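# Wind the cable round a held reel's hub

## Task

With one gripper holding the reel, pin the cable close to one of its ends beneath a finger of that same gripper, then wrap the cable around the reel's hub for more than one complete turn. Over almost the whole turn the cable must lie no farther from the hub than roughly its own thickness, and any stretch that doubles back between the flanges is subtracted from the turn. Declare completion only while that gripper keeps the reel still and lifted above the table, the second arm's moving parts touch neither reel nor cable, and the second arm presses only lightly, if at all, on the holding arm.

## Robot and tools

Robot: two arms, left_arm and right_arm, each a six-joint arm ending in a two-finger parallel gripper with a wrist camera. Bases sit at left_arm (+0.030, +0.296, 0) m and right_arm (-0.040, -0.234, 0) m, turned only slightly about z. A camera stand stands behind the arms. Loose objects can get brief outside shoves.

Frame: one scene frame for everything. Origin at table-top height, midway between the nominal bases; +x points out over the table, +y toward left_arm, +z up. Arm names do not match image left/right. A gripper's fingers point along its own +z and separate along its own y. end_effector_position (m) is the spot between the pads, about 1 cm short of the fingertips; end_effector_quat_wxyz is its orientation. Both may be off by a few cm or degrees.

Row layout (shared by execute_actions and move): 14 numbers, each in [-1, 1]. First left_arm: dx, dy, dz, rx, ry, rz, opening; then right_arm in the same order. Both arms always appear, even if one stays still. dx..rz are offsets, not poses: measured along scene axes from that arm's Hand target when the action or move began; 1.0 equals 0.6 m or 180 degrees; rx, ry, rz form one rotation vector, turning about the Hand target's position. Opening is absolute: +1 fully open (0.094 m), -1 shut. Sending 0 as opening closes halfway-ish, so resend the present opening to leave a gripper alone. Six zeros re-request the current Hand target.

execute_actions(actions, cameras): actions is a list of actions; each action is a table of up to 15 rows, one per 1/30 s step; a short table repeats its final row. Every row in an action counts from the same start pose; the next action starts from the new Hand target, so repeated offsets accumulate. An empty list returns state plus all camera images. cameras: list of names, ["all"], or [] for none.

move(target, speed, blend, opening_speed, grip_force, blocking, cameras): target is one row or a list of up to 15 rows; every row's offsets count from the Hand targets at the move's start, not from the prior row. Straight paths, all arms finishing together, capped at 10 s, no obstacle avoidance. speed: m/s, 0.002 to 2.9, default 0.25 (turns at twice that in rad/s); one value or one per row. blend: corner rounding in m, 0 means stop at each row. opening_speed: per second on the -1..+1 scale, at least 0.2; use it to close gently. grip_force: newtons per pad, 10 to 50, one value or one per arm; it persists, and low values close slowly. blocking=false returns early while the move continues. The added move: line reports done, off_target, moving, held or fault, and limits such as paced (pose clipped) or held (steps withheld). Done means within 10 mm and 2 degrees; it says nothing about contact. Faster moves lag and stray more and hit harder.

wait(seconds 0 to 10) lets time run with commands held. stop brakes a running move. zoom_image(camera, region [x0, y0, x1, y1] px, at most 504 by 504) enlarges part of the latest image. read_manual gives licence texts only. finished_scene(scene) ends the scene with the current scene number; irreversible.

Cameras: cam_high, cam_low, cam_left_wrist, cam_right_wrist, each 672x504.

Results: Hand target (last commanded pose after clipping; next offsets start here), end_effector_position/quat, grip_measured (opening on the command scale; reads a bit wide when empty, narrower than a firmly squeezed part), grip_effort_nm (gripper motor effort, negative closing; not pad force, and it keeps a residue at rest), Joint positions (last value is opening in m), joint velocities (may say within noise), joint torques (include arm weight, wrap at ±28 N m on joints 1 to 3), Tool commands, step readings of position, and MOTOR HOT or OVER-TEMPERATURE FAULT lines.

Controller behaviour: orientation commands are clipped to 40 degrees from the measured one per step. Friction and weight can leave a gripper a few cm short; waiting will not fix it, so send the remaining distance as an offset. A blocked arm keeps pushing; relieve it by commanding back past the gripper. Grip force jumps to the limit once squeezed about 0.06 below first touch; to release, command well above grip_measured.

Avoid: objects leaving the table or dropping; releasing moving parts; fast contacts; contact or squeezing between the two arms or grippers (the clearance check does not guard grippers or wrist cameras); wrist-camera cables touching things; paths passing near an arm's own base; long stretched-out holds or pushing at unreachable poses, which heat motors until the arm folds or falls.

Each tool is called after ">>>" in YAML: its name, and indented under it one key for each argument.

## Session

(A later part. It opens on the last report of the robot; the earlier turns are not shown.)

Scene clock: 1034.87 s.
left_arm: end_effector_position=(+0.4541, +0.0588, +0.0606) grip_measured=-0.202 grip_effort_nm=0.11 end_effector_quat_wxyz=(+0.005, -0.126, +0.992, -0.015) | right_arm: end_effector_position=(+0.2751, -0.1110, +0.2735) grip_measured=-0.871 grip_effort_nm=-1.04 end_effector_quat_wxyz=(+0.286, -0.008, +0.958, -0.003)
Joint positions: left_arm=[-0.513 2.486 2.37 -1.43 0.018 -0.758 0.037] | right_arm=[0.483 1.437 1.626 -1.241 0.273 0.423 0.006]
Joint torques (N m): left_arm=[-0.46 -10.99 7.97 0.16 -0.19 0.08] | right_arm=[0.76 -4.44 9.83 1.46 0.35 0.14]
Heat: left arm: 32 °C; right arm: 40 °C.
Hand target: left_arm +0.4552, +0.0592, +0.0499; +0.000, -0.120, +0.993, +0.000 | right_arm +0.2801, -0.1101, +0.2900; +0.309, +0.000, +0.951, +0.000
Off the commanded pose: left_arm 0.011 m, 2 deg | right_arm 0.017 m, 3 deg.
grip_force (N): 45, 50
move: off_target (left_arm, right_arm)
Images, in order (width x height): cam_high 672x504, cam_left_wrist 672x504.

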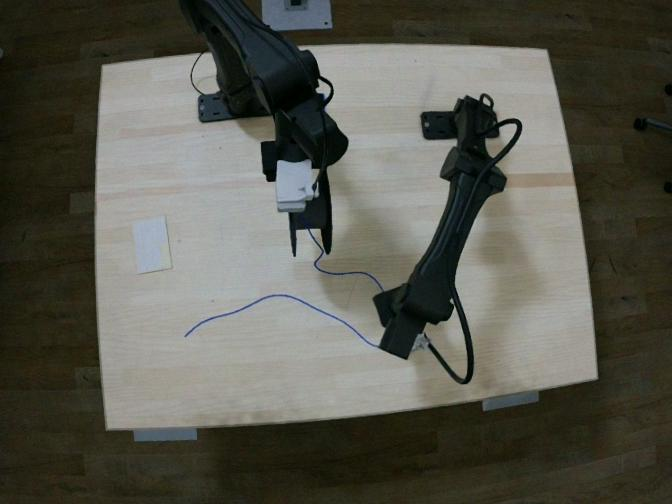

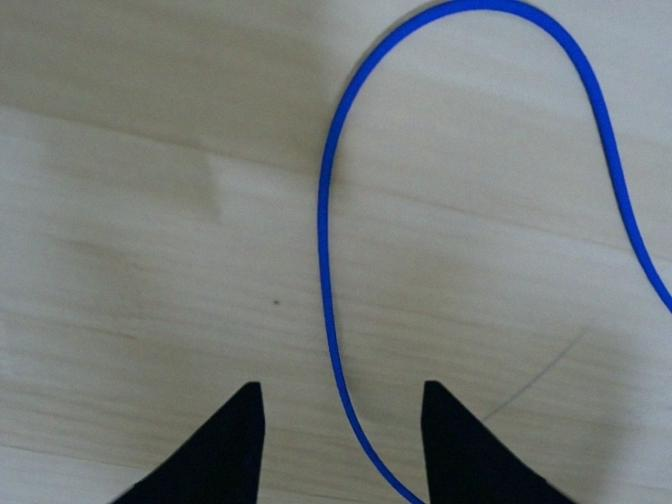

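>>> move:
  target:
    - [-0.001, 0.005, -0.083, 0, 0, 0, -0.4, 0, 0, 0, 0, 0, 0, -1]
    - [-0.001, 0.005, -0.0915, 0, 0, 0, -0.4, 0, 0, 0, 0, 0, 0, -1]
  speed: [0.06, 0.03]
  cameras: ["cam_left_wrist"]

Scene clock: 1056.37 s.
left_arm: end_effector_position=(+0.4551, +0.0583, +0.0118) grip_measured=-0.398 grip_effort_nm=-0.12 end_effector_quat_wxyz=(+0.005, -0.123, +0.992, -0.014) | right_arm: end_effector_position=(+0.2751, -0.1110, +0.2735) grip_measured=-0.871 grip_effort_nm=-1.04 end_effector_quat_wxyz=(+0.286, -0.008, +0.958, -0.003)
Joint positions: left_arm=[-0.513 2.486 2.176 -1.237 0.018 -0.753 0.028] | right_arm=[0.483 1.437 1.626 -1.241 0.273 0.423 0.006]
Joint torques (N m): left_arm=[-0.03 -11.86 4.51 0.43 -0.19 0.05] | right_arm=[0.73 -4.44 9.84 1.46 0.35 0.13]
Heat: left arm: 35 °C; right arm: 41 °C.
Hand target: left_arm +0.4546, +0.0622, -0.0050; +0.000, -0.119, +0.993, +0.000 | right_arm +0.2801, -0.1101, +0.2900; +0.309, +0.000, +0.951, +0.000
Off the commanded pose: left_arm 0.017 m, 2 deg | right_arm 0.017 m, 3 deg.
grip_force (N): 45, 50
move: off_target (left_arm, right_arm)
Images, in order (width x height): cam_left_wrist 672x504.

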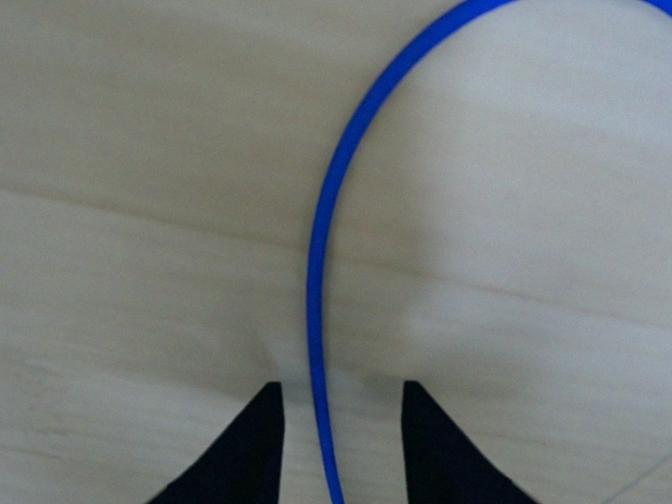

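>>> move:
  target:
    - [0, 0.003, -0.0133, 0, 0, 0, -0.4, 0, 0, 0, 0, 0, 0, -1]
    - [0, 0.003, -0.0133, 0, 0, 0, -1, 0, 0, 0, 0, 0, 0, -1]
  speed: 0.03
  cameras: ["cam_left_wrist"]

Scene clock: 1062.07 s.
left_arm: end_effector_position=(+0.4545, +0.0611, +0.0076) grip_measured=-0.948 grip_effort_nm=-0.92 end_effector_quat_wxyz=(+0.006, -0.122, +0.992, -0.008) | right_arm: end_effector_position=(+0.2751, -0.1110, +0.2735) grip_measured=-0.871 grip_effort_nm=-1.04 end_effector_quat_wxyz=(+0.286, -0.008, +0.958, -0.003)
Joint positions: left_arm=[-0.513 2.486 2.16 -1.226 0.006 -0.75 0.002] | right_arm=[0.483 1.437 1.626 -1.241 0.273 0.423 0.006]
Joint torques (N m): left_arm=[0.24 -11.85 3.26 0.59 -0.08 0.05] | right_arm=[0.7 -4.48 9.84 1.47 0.35 0.13]
Heat: left arm: 35 °C; right arm: 41 °C.
Hand target: left_arm +0.4546, +0.0640, -0.0130; +0.000, -0.119, +0.993, +0.000 | right_arm +0.2801, -0.1100, +0.2900; +0.309, +0.000, +0.951, +0.000
Off the commanded pose: left_arm 0.021 m, 1 deg | right_arm 0.017 m, 3 deg.
grip_force (N): 45, 50
move: off_target (left_arm, right_arm); target 2's new opening was sent with left_arm's hand 0.022 m and 2 deg from that target
Images, in order (width x height): cam_left_wrist 672x504.

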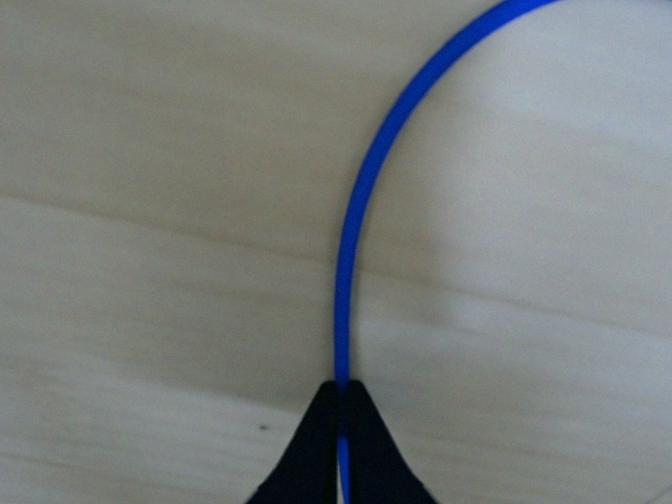

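>>> move:
  target:
    - [0, 0, 0.15, 0, 0, 0, -1, 0, 0, 0, 0, 0, 0, -1]
    - [-0.1068, 0.0025, 0.2717, -0.4529, -0.0468, -0.0237, -1, 0.1132, 0, 0.0667, 0, -0.0444, 0, -1]
  speed: [0.1, 0.18]
  blend: 0.03
  cameras: ["all"]

Scene clock: 1145.00 s.
left_arm: end_effector_position=(+0.3954, +0.0640, +0.1318) grip_measured=-0.949 grip_effort_nm=-0.94 end_effector_quat_wxyz=(-0.025, -0.077, +0.760, -0.645) | right_arm: end_effector_position=(+0.3347, -0.1085, +0.3068) grip_measured=-0.871 grip_effort_nm=-1.03 end_effector_quat_wxyz=(+0.335, -0.013, +0.942, -0.006)
Joint positions: left_arm=[-0.163 1.917 0.981 0.271 1.297 -1.065 0.002] | right_arm=[0.416 1.596 1.855 -1.196 0.278 0.328 0.006]
Joint torques (N m): left_arm=[0.31 -13.23 4.16 1.24 0.52 -0.01] | right_arm=[-0.77 -5.74 9.81 2.1 0.32 -0.01]
Heat: left arm: 38 °C; right arm: 42 °C.
Hand target: left_arm +0.3905, +0.0655, +0.1501; -0.011, -0.056, +0.753, -0.655 | right_arm +0.3480, -0.1100, +0.3299; +0.375, +0.000, +0.927, +0.000
Off the commanded pose: left_arm 0.019 m, 3 deg | right_arm 0.027 m, 5 deg.
grip_force (N): 45, 50
move: off_target (left_arm, right_arm)

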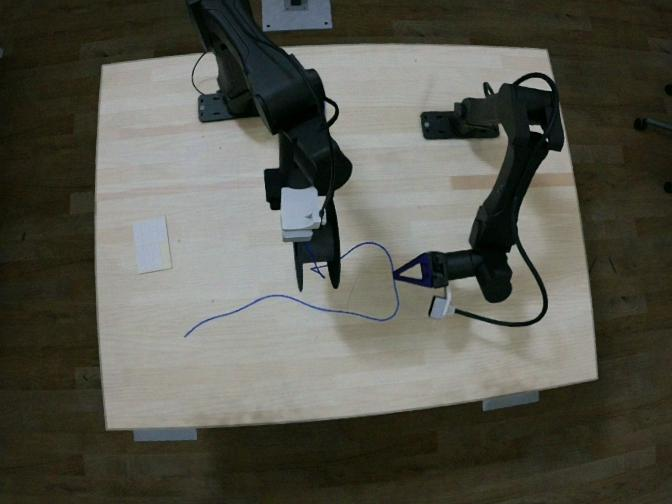

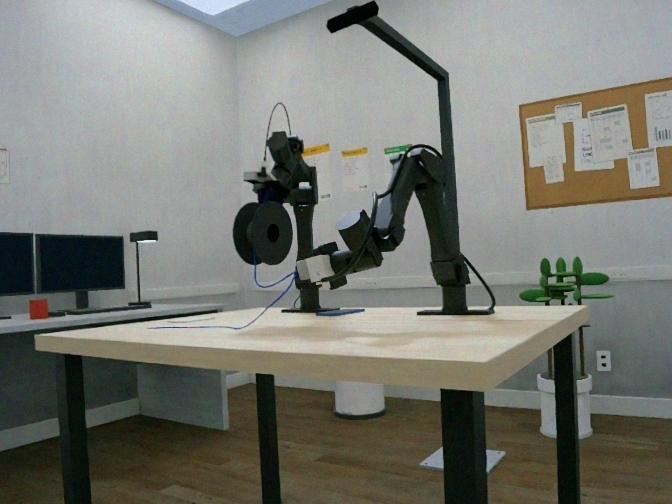

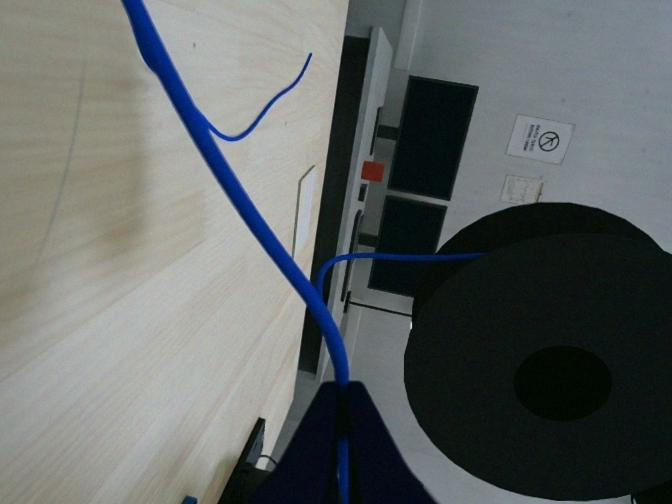

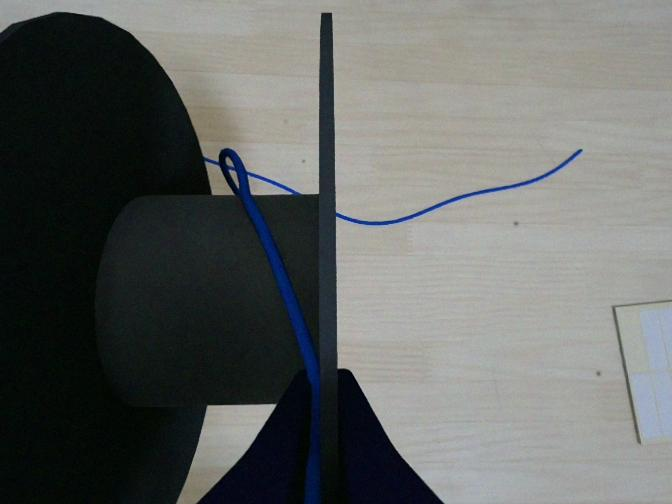

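>>> move:
  target:
    - [-0.1533, -0.0112, -0.0668, -0.0562, -0.3848, 0, -1, 0, 0, 0, 0, 0, 0, -1]
    - [-0.3137, -0.072, -0.1002, -0.1123, -0.7696, 0, -1, 0, 0, 0, 0, 0, 0, -1]
  speed: 0.28
  blend: 0.03
  cameras: ["all"]

Scene clock: 1176.60 s.
left_arm: end_effector_position=(+0.2057, +0.0229, +0.0823) grip_measured=-0.949 grip_effort_nm=-0.94 end_effector_quat_wxyz=(+0.579, +0.680, +0.241, -0.379) | right_arm: end_effector_position=(+0.3347, -0.1085, +0.3068) grip_measured=-0.871 grip_effort_nm=-1.04 end_effector_quat_wxyz=(+0.335, -0.013, +0.942, -0.006)
Joint positions: left_arm=[-0.433 2.03 0.353 1.456 1.381 0.868 0.002] | right_arm=[0.416 1.596 1.855 -1.196 0.278 0.328 0.006]
Joint torques (N m): left_arm=[-0.44 -4.79 1.66 2.39 0.31 0.16] | right_arm=[-0.7 -5.74 9.81 2.09 0.31 -0.01]
Heat: left arm: 34 °C; right arm: 39 °C.
Hand target: left_arm +0.2023, +0.0223, +0.0899; +0.689, +0.592, +0.179, -0.378 | right_arm +0.3480, -0.1100, +0.3299; +0.375, +0.000, +0.927, +0.000
Off the commanded pose: left_arm 0.008 m, 18 deg | right_arm 0.027 m, 5 deg.
joint sent to its limit (left arm) — joint 4 (wrist pitch), upper limit. The joint targets are off in orientation, not in position.
grip_force (N): 45, 50
move: off_target (left_arm, right_arm)

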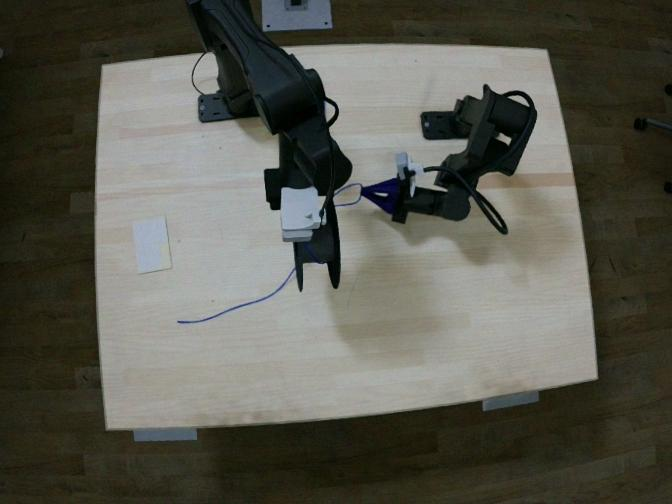

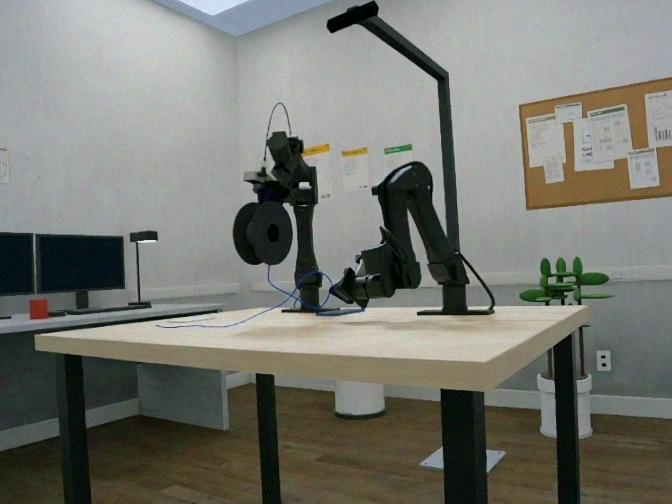

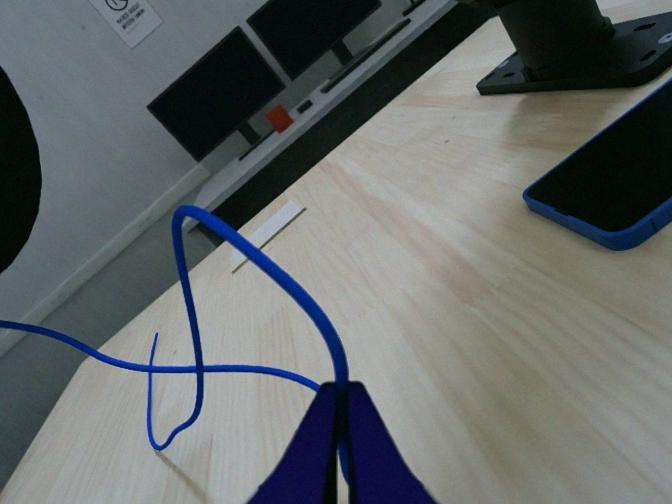

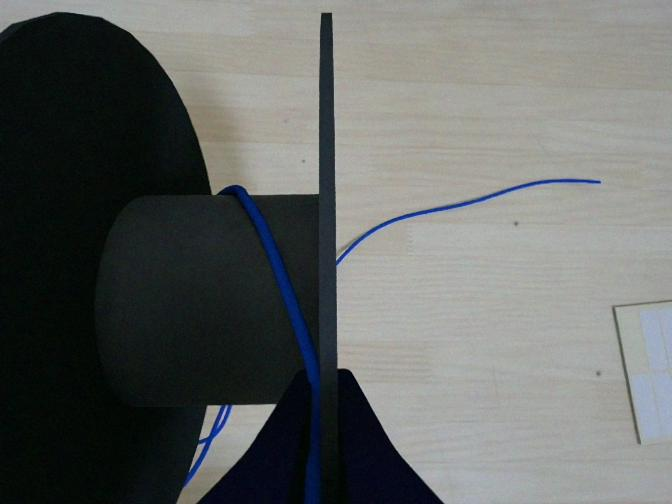

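>>> move:
  target: [-0.0337, -0.2308, -0.01, -0.0201, -0.1374, 0, -1, 0, 0, 0, 0, 0, 0, -1]
  speed: 0.15
  cameras: ["all"]

Scene clock: 1187.33 s.
left_arm: end_effector_position=(+0.1793, -0.1118, +0.0716) grip_measured=-0.949 grip_effort_nm=-0.94 end_effector_quat_wxyz=(+0.637, +0.721, +0.047, -0.270) | right_arm: end_effector_position=(+0.3347, -0.1085, +0.3068) grip_measured=-0.871 grip_effort_nm=-1.04 end_effector_quat_wxyz=(+0.335, -0.013, +0.942, -0.006)
Joint positions: left_arm=[-0.861 2.22 0.675 1.457 1.053 1.182 0.002] | right_arm=[0.416 1.596 1.855 -1.196 0.278 0.328 0.006]
Joint torques (N m): left_arm=[-0.35 -6.86 4.18 2.56 -0.06 0.09] | right_arm=[-0.77 -5.74 9.8 2.1 0.31 0]
Heat: left arm: 33 °C; right arm: 39 °C.
Hand target: left_arm +0.1821, -0.1163, +0.0840; +0.730, +0.637, +0.015, -0.248 | right_arm +0.3480, -0.1100, +0.3299; +0.375, +0.000, +0.927, +0.000
Off the commanded pose: left_arm 0.013 m, 15 deg | right_arm 0.027 m, 5 deg.
joint sent to its limit (left arm) — joint 4 (wrist pitch), upper limit. The joint targets are off in orientation, not in position.
grip_force (N): 45, 50
move: off_target (left_arm, right_arm)

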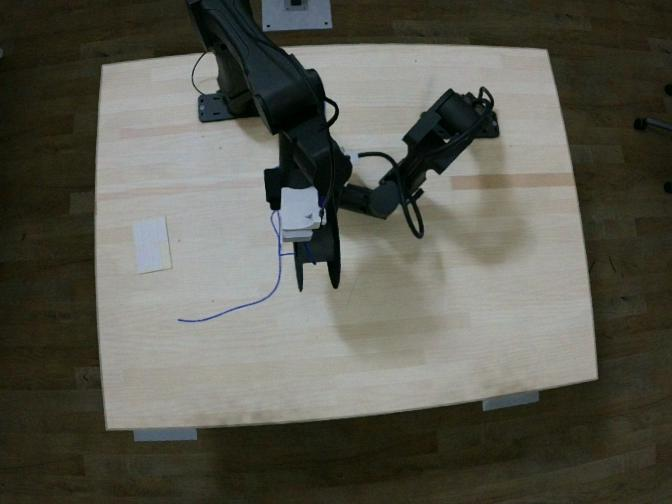

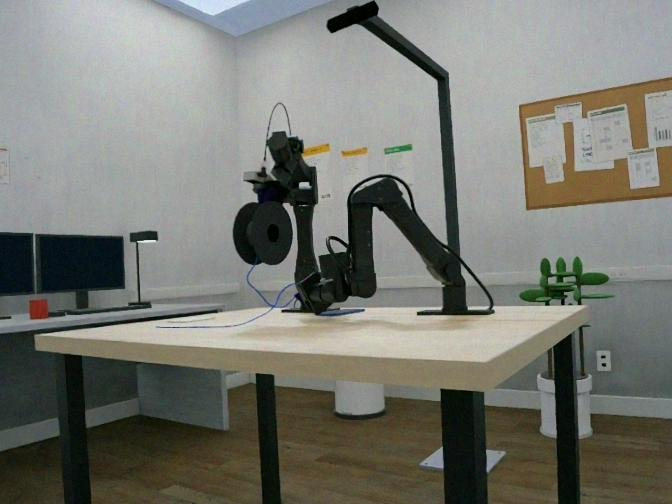

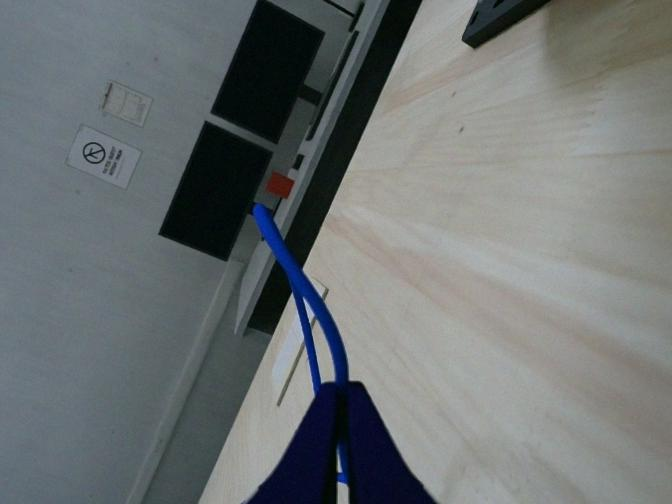

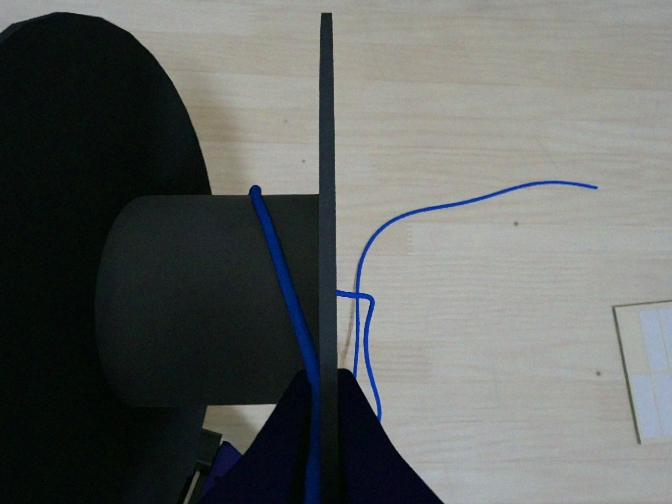

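>>> move:
  target: [-0.0557, 0.0805, 0.0217, 0, 0, 0, -1, 0.0833, 0, 0.0, 0, 0, 0, -1]
  speed: 0.1
  cameras: ["all"]

Scene clock: 1214.73 s.
left_arm: end_effector_position=(+0.1488, -0.0693, +0.0648) grip_measured=-0.949 grip_effort_nm=-0.94 end_effector_quat_wxyz=(+0.615, +0.737, +0.059, -0.275) | right_arm: end_effector_position=(+0.3883, -0.1093, +0.3083) grip_measured=-0.871 grip_effort_nm=-1.04 end_effector_quat_wxyz=(+0.342, -0.009, +0.940, -0.009)
Joint positions: left_arm=[-0.843 2.114 0.461 1.457 1.069 1.243 0.002] | right_arm=[0.352 1.783 2.063 -1.194 0.252 0.277 0.006]
Joint torques (N m): left_arm=[0.53 -10.89 1.26 2.55 0.29 0.12] | right_arm=[-0.72 -7.36 9.8 2 0.17 0]
Heat: left arm: 36 °C; right arm: 39 °C.
Hand target: left_arm +0.1488, -0.0679, +0.0970; +0.730, +0.637, +0.015, -0.248 | right_arm +0.3980, -0.1101, +0.3300; +0.375, +0.000, +0.927, +0.000
Off the commanded pose: left_arm 0.032 m, 18 deg | right_arm 0.024 m, 4 deg.
joint sent to its limit (left arm) — joint 4 (wrist pitch), upper limit. The joint targets are off in orientation, not in position.
grip_force (N): 45, 50
move: off_target (left_arm, right_arm)

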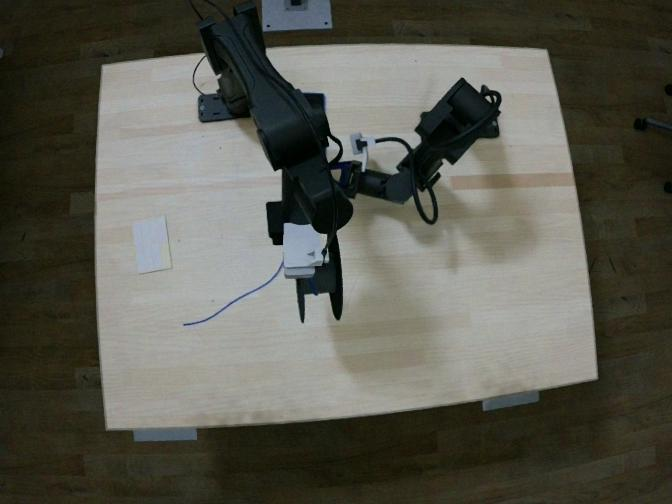

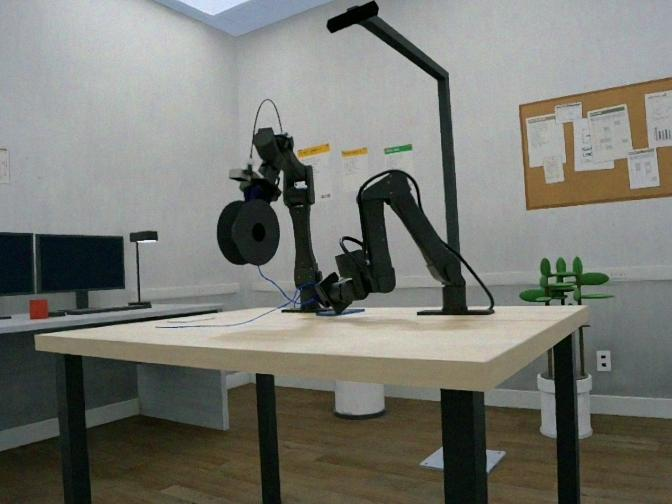

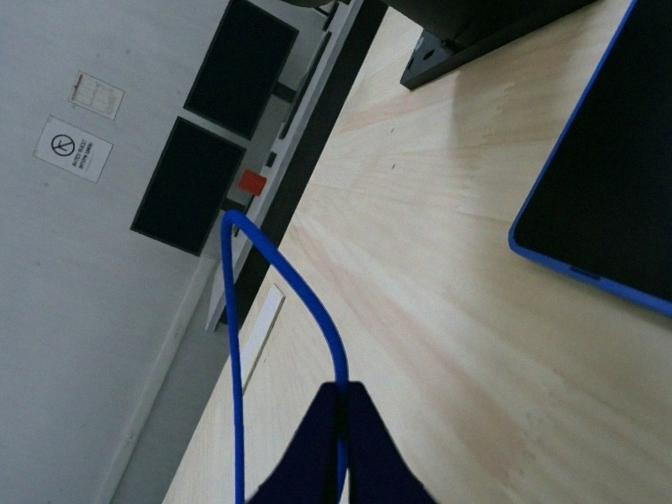

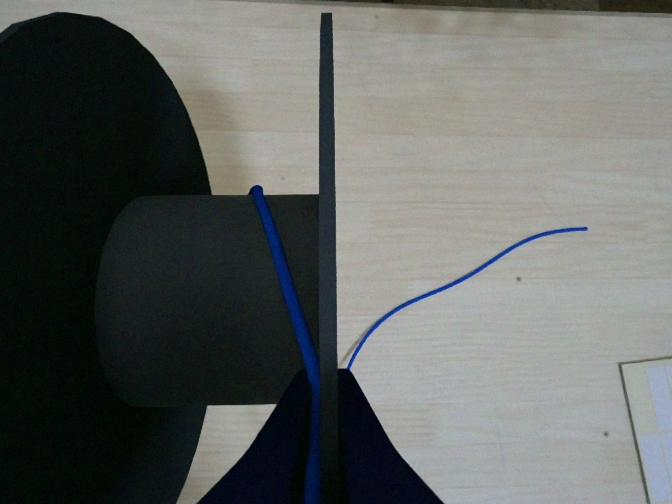

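>>> zoom_image:
  camera: "cam_low"
  region: [190, 170, 380, 340]

Scaled by 2.653.

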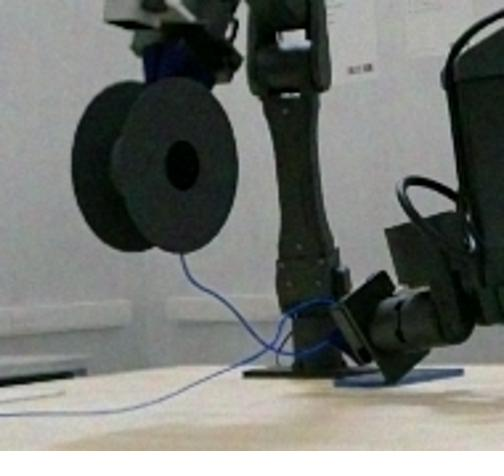

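>>> move:
  target: [-0.0267, 0.0492, 0.2383, 0, 0, 0, -1, 0, 0, 0.0, 0, 0, 0, -1]
  speed: 0.12
  cameras: ["all"]

Scene clock: 1232.33 s.
left_arm: end_effector_position=(+0.1327, -0.0442, +0.2243) grip_measured=-0.949 grip_effort_nm=-0.94 end_effector_quat_wxyz=(+0.705, +0.655, +0.033, -0.269) | right_arm: end_effector_position=(+0.3882, -0.1092, +0.3085) grip_measured=-0.871 grip_effort_nm=-1.04 end_effector_quat_wxyz=(+0.342, -0.009, +0.940, -0.009)
Joint positions: left_arm=[-0.835 1.55 0.375 1.454 1.041 0.914 0.002] | right_arm=[0.352 1.783 2.063 -1.194 0.252 0.277 0.006]
Joint torques (N m): left_arm=[0.54 -6.82 3.59 1.9 -0.3 -0.07] | right_arm=[-0.69 -7.34 9.85 2.01 0.15 -0.01]
Heat: left arm: 37 °C; right arm: 41 °C.
Hand target: left_arm +0.1327, -0.0384, +0.2400; +0.730, +0.637, +0.015, -0.248 | right_arm +0.3980, -0.1101, +0.3301; +0.375, +0.000, +0.927, +0.000
Off the commanded pose: left_arm 0.017 m, 5 deg | right_arm 0.024 m, 4 deg.
grip_force (N): 45, 50
move: off_target (left_arm, right_arm)

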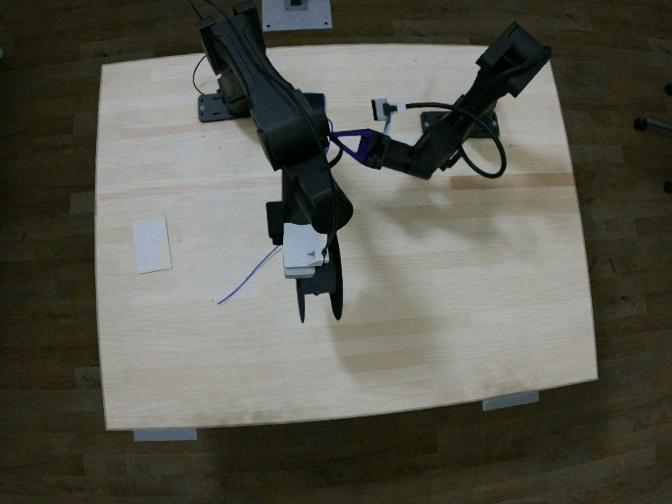

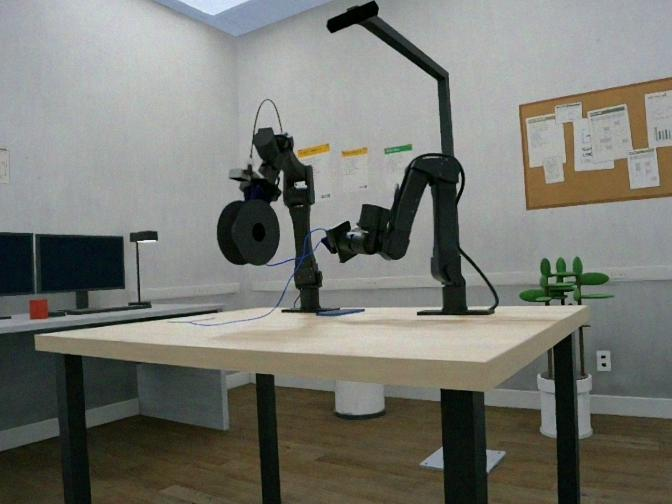

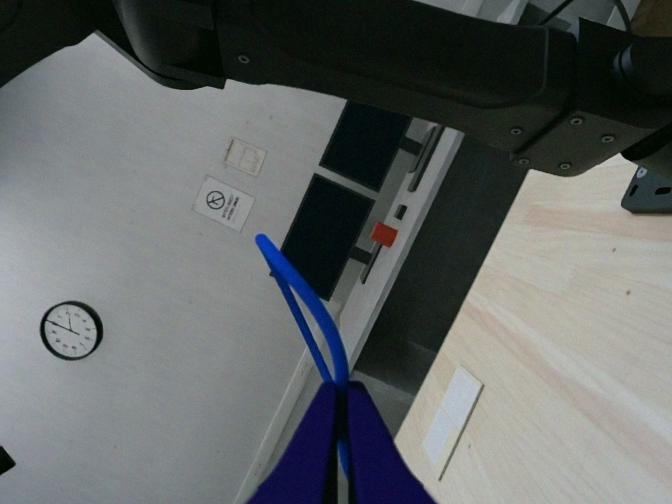

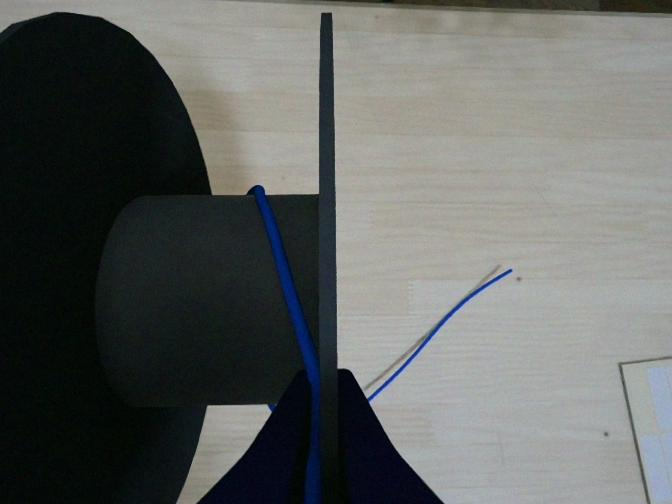

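>>> move:
  target:
    - [0.0215, 0.0307, 0.1917, 0.0177, 0.1209, 0, -1, -0.025, 0, 0.0, 0, 0, 0, -1]
    - [0.1192, 0.008, 0.325, 0.0377, 0.2584, 0, -1, -0.0583, 0, 0.0167, 0, 0, 0, -1]
  speed: 0.13
  blend: 0.02
  cameras: ["all"]

Scene clock: 1265.53 s.
left_arm: end_effector_position=(+0.1964, -0.0325, +0.4251) grip_measured=-0.949 grip_effort_nm=-0.94 end_effector_quat_wxyz=(+0.617, +0.537, +0.313, -0.484) | right_arm: end_effector_position=(+0.3684, -0.1073, +0.3249) grip_measured=-0.871 grip_effort_nm=-1.04 end_effector_quat_wxyz=(+0.353, -0.009, +0.936, -0.002)
Joint positions: left_arm=[-0.694 1.218 0.933 0.708 0.981 0.02 0.002] | right_arm=[0.378 1.717 2.042 -1.216 0.263 0.296 0.006]
Joint torques (N m): left_arm=[0.5 -2.91 9.22 1.07 -0.41 -0.03] | right_arm=[0.81 -9.68 5.6 1.85 0.3 0.14]
Heat: left arm: 36 °C; right arm: 41 °C.
Hand target: left_arm +0.2042, -0.0336, +0.4349; +0.626, +0.528, +0.316, -0.478 | right_arm +0.3631, -0.1100, +0.3400; +0.375, -0.001, +0.927, +0.000
Off the commanded pose: left_arm 0.013 m, 2 deg | right_arm 0.016 m, 3 deg.
grip_force (N): 45, 50
move: off_target (left_arm, right_arm)

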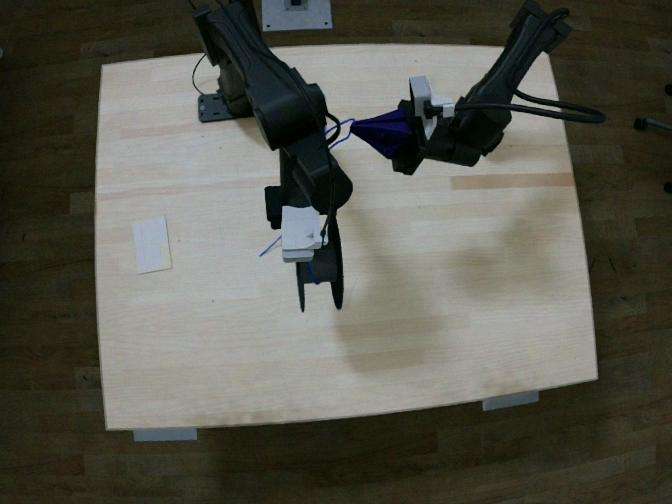

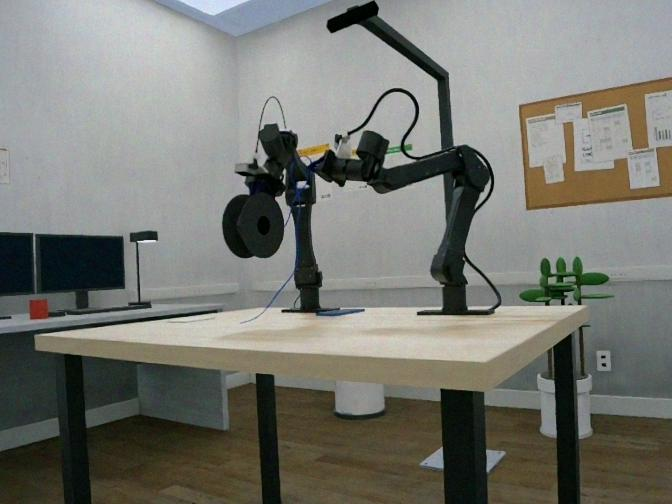

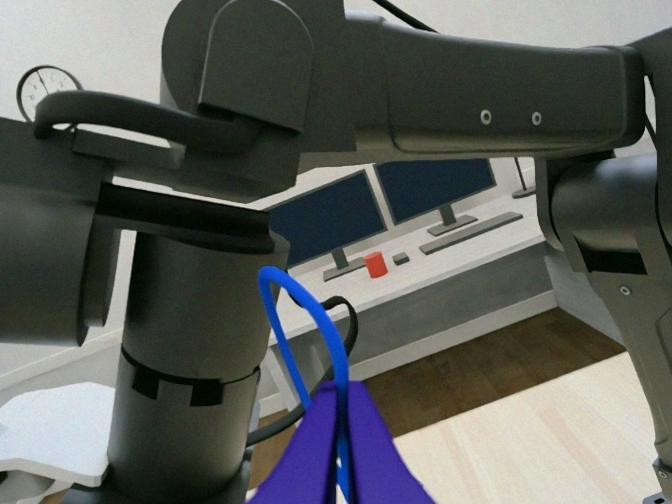

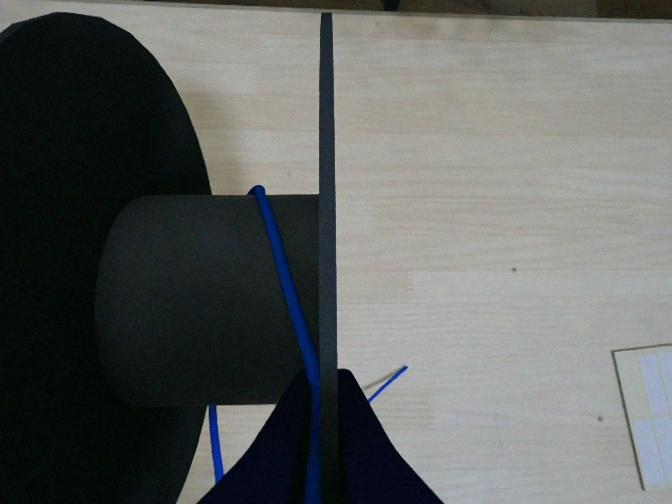

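>>> move:
  target:
    - [0.1485, -0.0217, 0.0333, 0.0185, 0.1264, 0, -1, -0.0167, 0, 0.0, 0, 0, 0, -1]
    - [0.2755, -0.0738, 0.0, 0.0345, 0.2364, 0, -1, -0.0333, 0, 0.0, 0, 0, 0, -1]
  speed: 0.13
  blend: 0.02
  cameras: ["all"]

Scene clock: 1277.77 s.
left_arm: end_effector_position=(+0.3589, -0.0766, +0.4318) grip_measured=-0.949 grip_effort_nm=-0.94 end_effector_quat_wxyz=(-0.433, -0.358, -0.544, +0.623) | right_arm: end_effector_position=(+0.3481, -0.1076, +0.3258) grip_measured=-0.871 grip_effort_nm=-1.04 end_effector_quat_wxyz=(+0.353, -0.008, +0.936, -0.002)
Joint positions: left_arm=[-0.55 1.716 1.498 0.495 0.987 -0.614 0.002] | right_arm=[0.405 1.646 1.967 -1.218 0.281 0.319 0.006]
Joint torques (N m): left_arm=[0.5 -6.95 9.44 1.17 -0.3 -0.01] | right_arm=[0.83 -9.02 5.55 1.83 0.31 0.14]
Heat: left arm: 35 °C; right arm: 39 °C.
Hand target: left_arm +0.3695, -0.0779, +0.4349; -0.440, -0.351, -0.547, +0.620 | right_arm +0.3430, -0.1100, +0.3401; +0.375, +0.000, +0.927, +0.000
Off the commanded pose: left_arm 0.011 m, 1 deg | right_arm 0.015 m, 3 deg.
grip_force (N): 45, 50
move: off_target (left_arm, right_arm)

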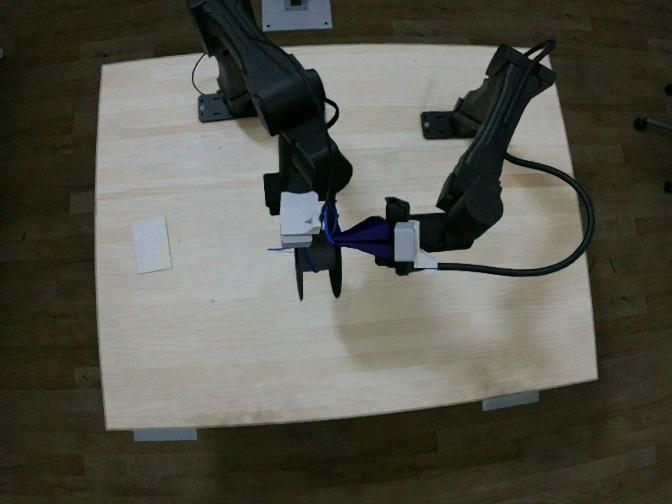

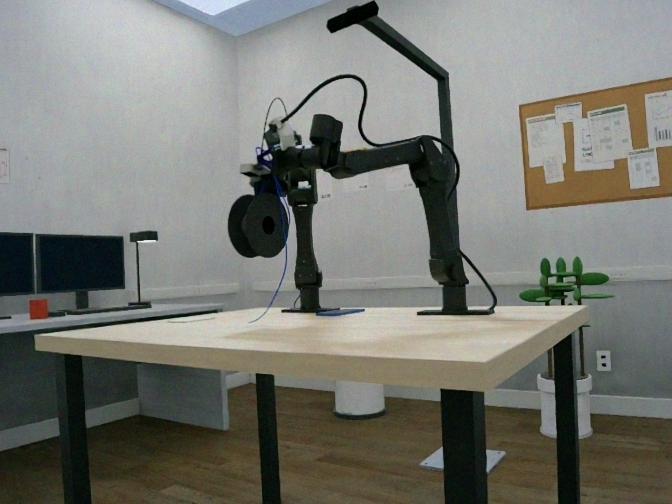

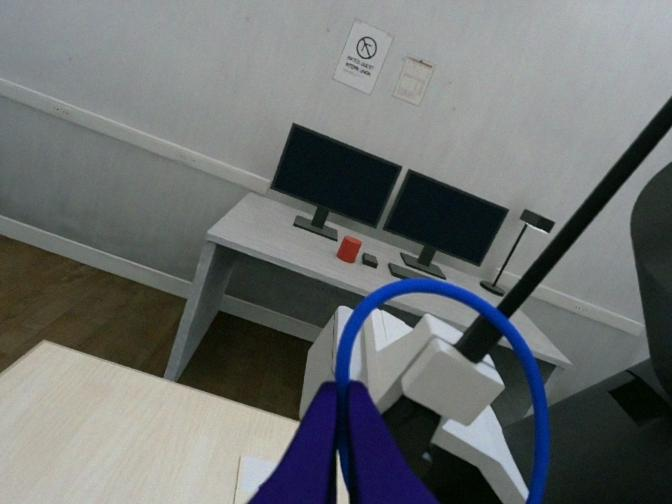

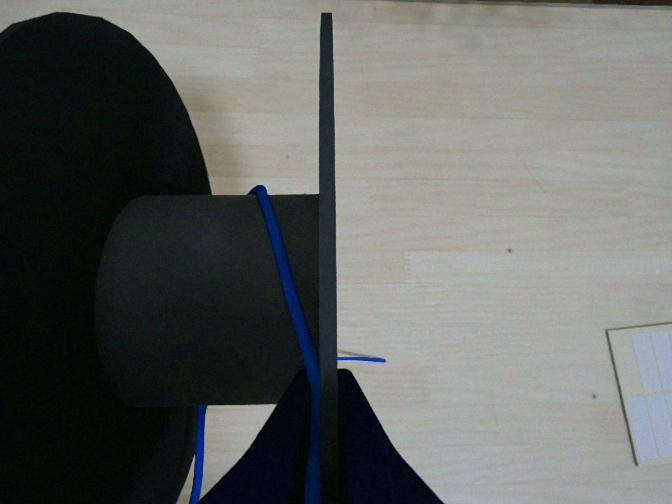

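>>> move:
  target:
    - [0.0753, -0.0615, -0.1082, 0.0241, 0.1649, 0, -1, -0.0417, 0, 0.0, 0, 0, 0, -1]
  speed: 0.13
  cameras: ["all"]

Scene clock: 1293.93 s.
left_arm: end_effector_position=(+0.4069, -0.1086, +0.3707) grip_measured=-0.949 grip_effort_nm=-0.95 end_effector_quat_wxyz=(+0.267, +0.202, +0.663, -0.670) | right_arm: end_effector_position=(+0.3235, -0.1080, +0.3285) grip_measured=-0.871 grip_effort_nm=-1.04 end_effector_quat_wxyz=(+0.357, -0.006, +0.934, -0.003)
Joint positions: left_arm=[-0.567 1.893 1.611 0.349 0.927 -0.949 0.002] | right_arm=[0.445 1.562 1.888 -1.226 0.311 0.352 0.006]
Joint torques (N m): left_arm=[-0.53 -8.39 9.66 1.37 -0.25 -0.03] | right_arm=[0.99 -8.12 5.48 1.8 0.3 0.12]
Heat: left arm: 35 °C; right arm: 38 °C.
Hand target: left_arm +0.4148, -0.1147, +0.3700; +0.272, +0.197, +0.664, -0.668 | right_arm +0.3180, -0.1100, +0.3401; +0.375, +0.000, +0.927, +0.000
Off the commanded pose: left_arm 0.010 m, 1 deg | right_arm 0.013 m, 2 deg.
grip_force (N): 45, 50
move: off_target (right_arm)

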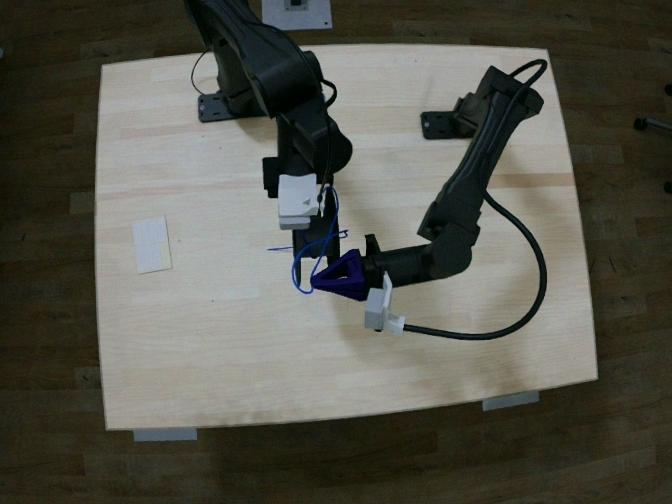

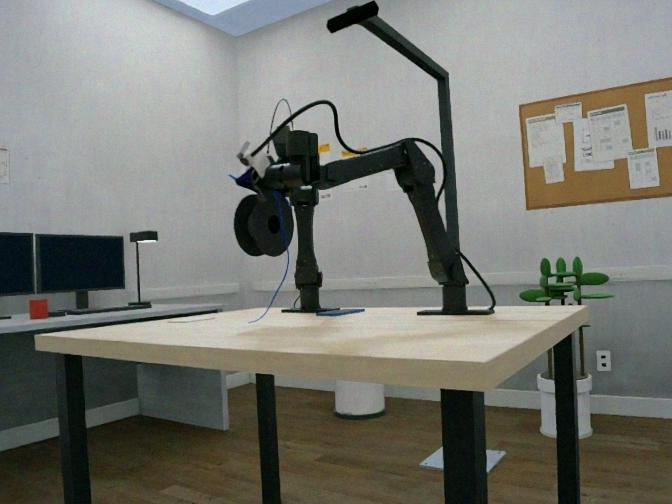

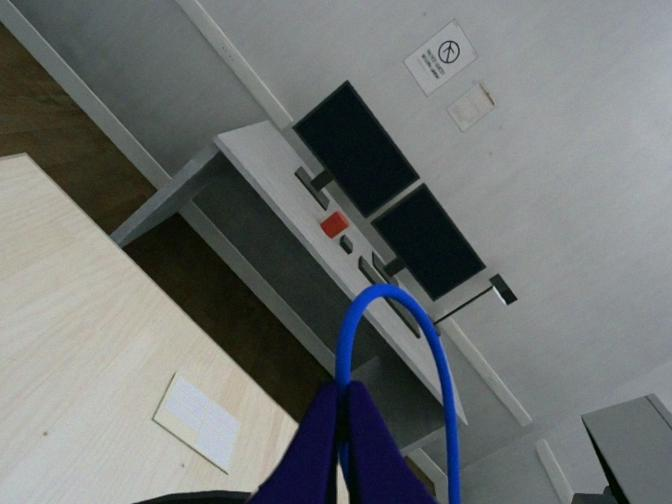

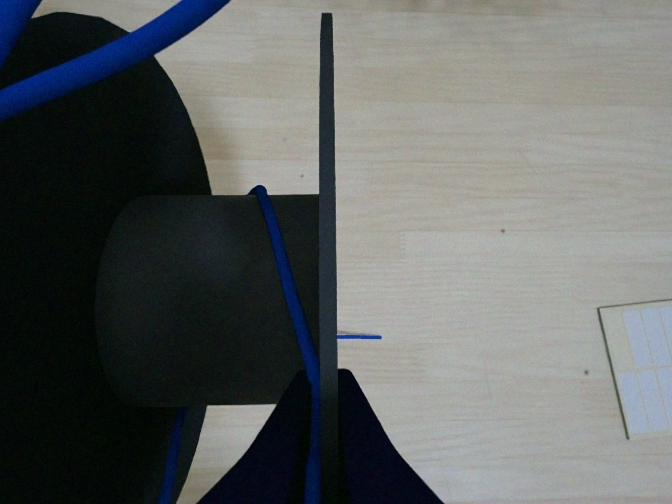

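>>> zoom_image:
  camera: "cam_high"
  region: [250, 160, 400, 320]

>>> zoom_image:
  camera: "cam_low"
  region: [200, 130, 340, 270]

Scaled by 3.150.

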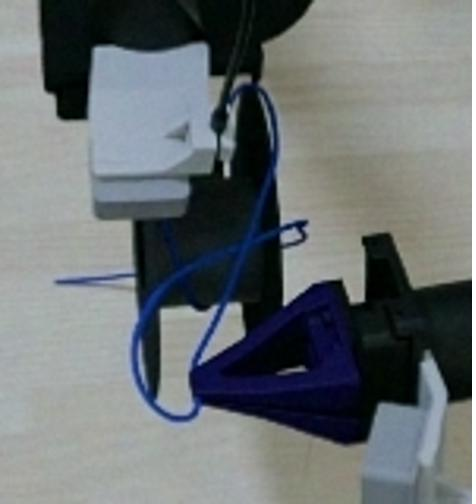

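Scaled by 3.600.

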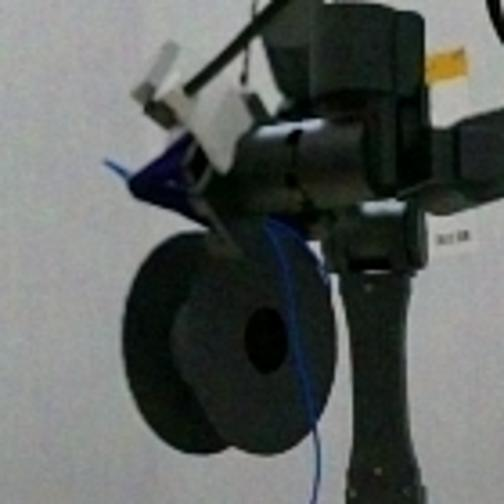

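>>> move:
  target: [-0.1085, 0.007, 0.1583, -0.0241, -0.1649, 0, -1, 0, 0, 0.0, 0, 0, 0, -1]
  speed: 0.1
  cameras: ["cam_high", "cam_low", "cam_right_wrist"]

Scene clock: 1361.93 s.
left_arm: end_effector_position=(+0.3624, -0.1181, +0.4273) grip_measured=-0.949 grip_effort_nm=-0.95 end_effector_quat_wxyz=(+0.407, +0.340, +0.575, -0.623) | right_arm: end_effector_position=(+0.3229, -0.1083, +0.3280) grip_measured=-0.871 grip_effort_nm=-1.04 end_effector_quat_wxyz=(+0.355, -0.007, +0.935, -0.004)
Joint positions: left_arm=[-0.637 1.798 1.637 0.334 0.89 -0.592 0.002] | right_arm=[0.445 1.562 1.888 -1.229 0.311 0.352 0.006]
Joint torques (N m): left_arm=[-0.58 -13.67 9.5 1.35 -0.23 0.13] | right_arm=[0.95 -8.1 5.52 1.82 0.31 0.13]
Heat: left arm: 36 °C; right arm: 36 °C.
Hand target: left_arm +0.3497, -0.1105, +0.4650; +0.440, +0.351, +0.547, -0.620 | right_arm +0.3180, -0.1100, +0.3402; +0.375, +0.000, +0.927, +0.000
Off the commanded pose: left_arm 0.041 m, 5 deg | right_arm 0.013 m, 3 deg.
grip_force (N): 45, 50
move: off_target (left_arm, right_arm)
Images, in order (width x height): cam_high 672x504, cam_low 672x504, cam_right_wrist 672x504.

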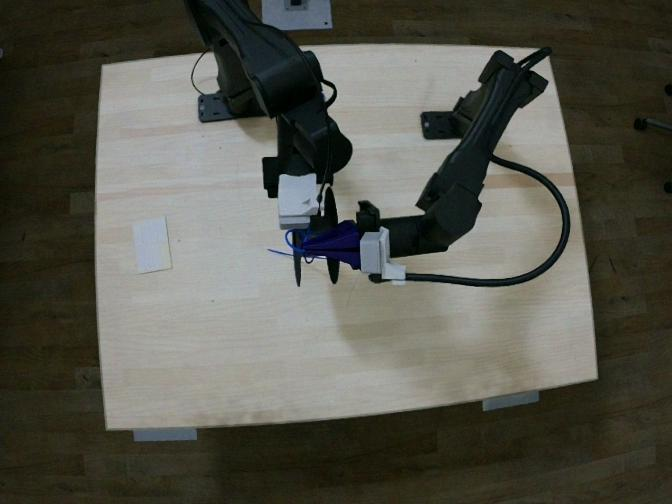

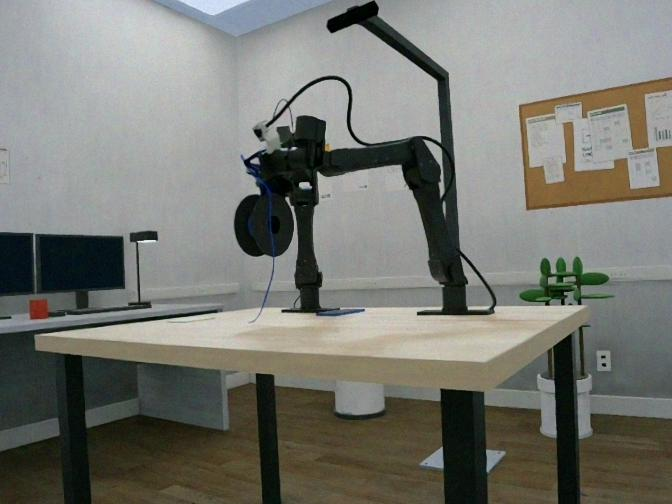

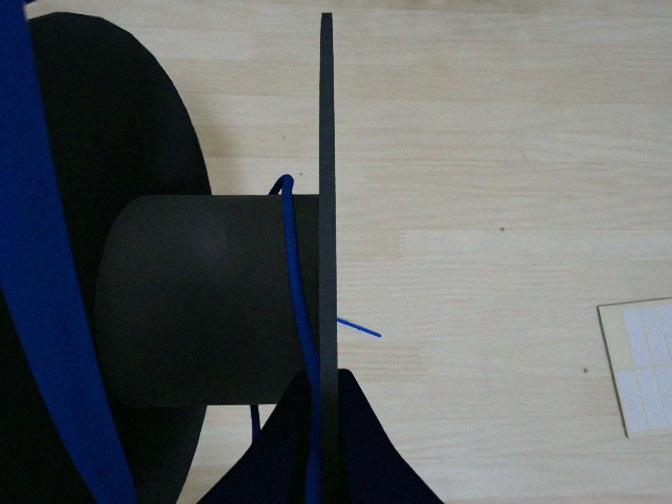

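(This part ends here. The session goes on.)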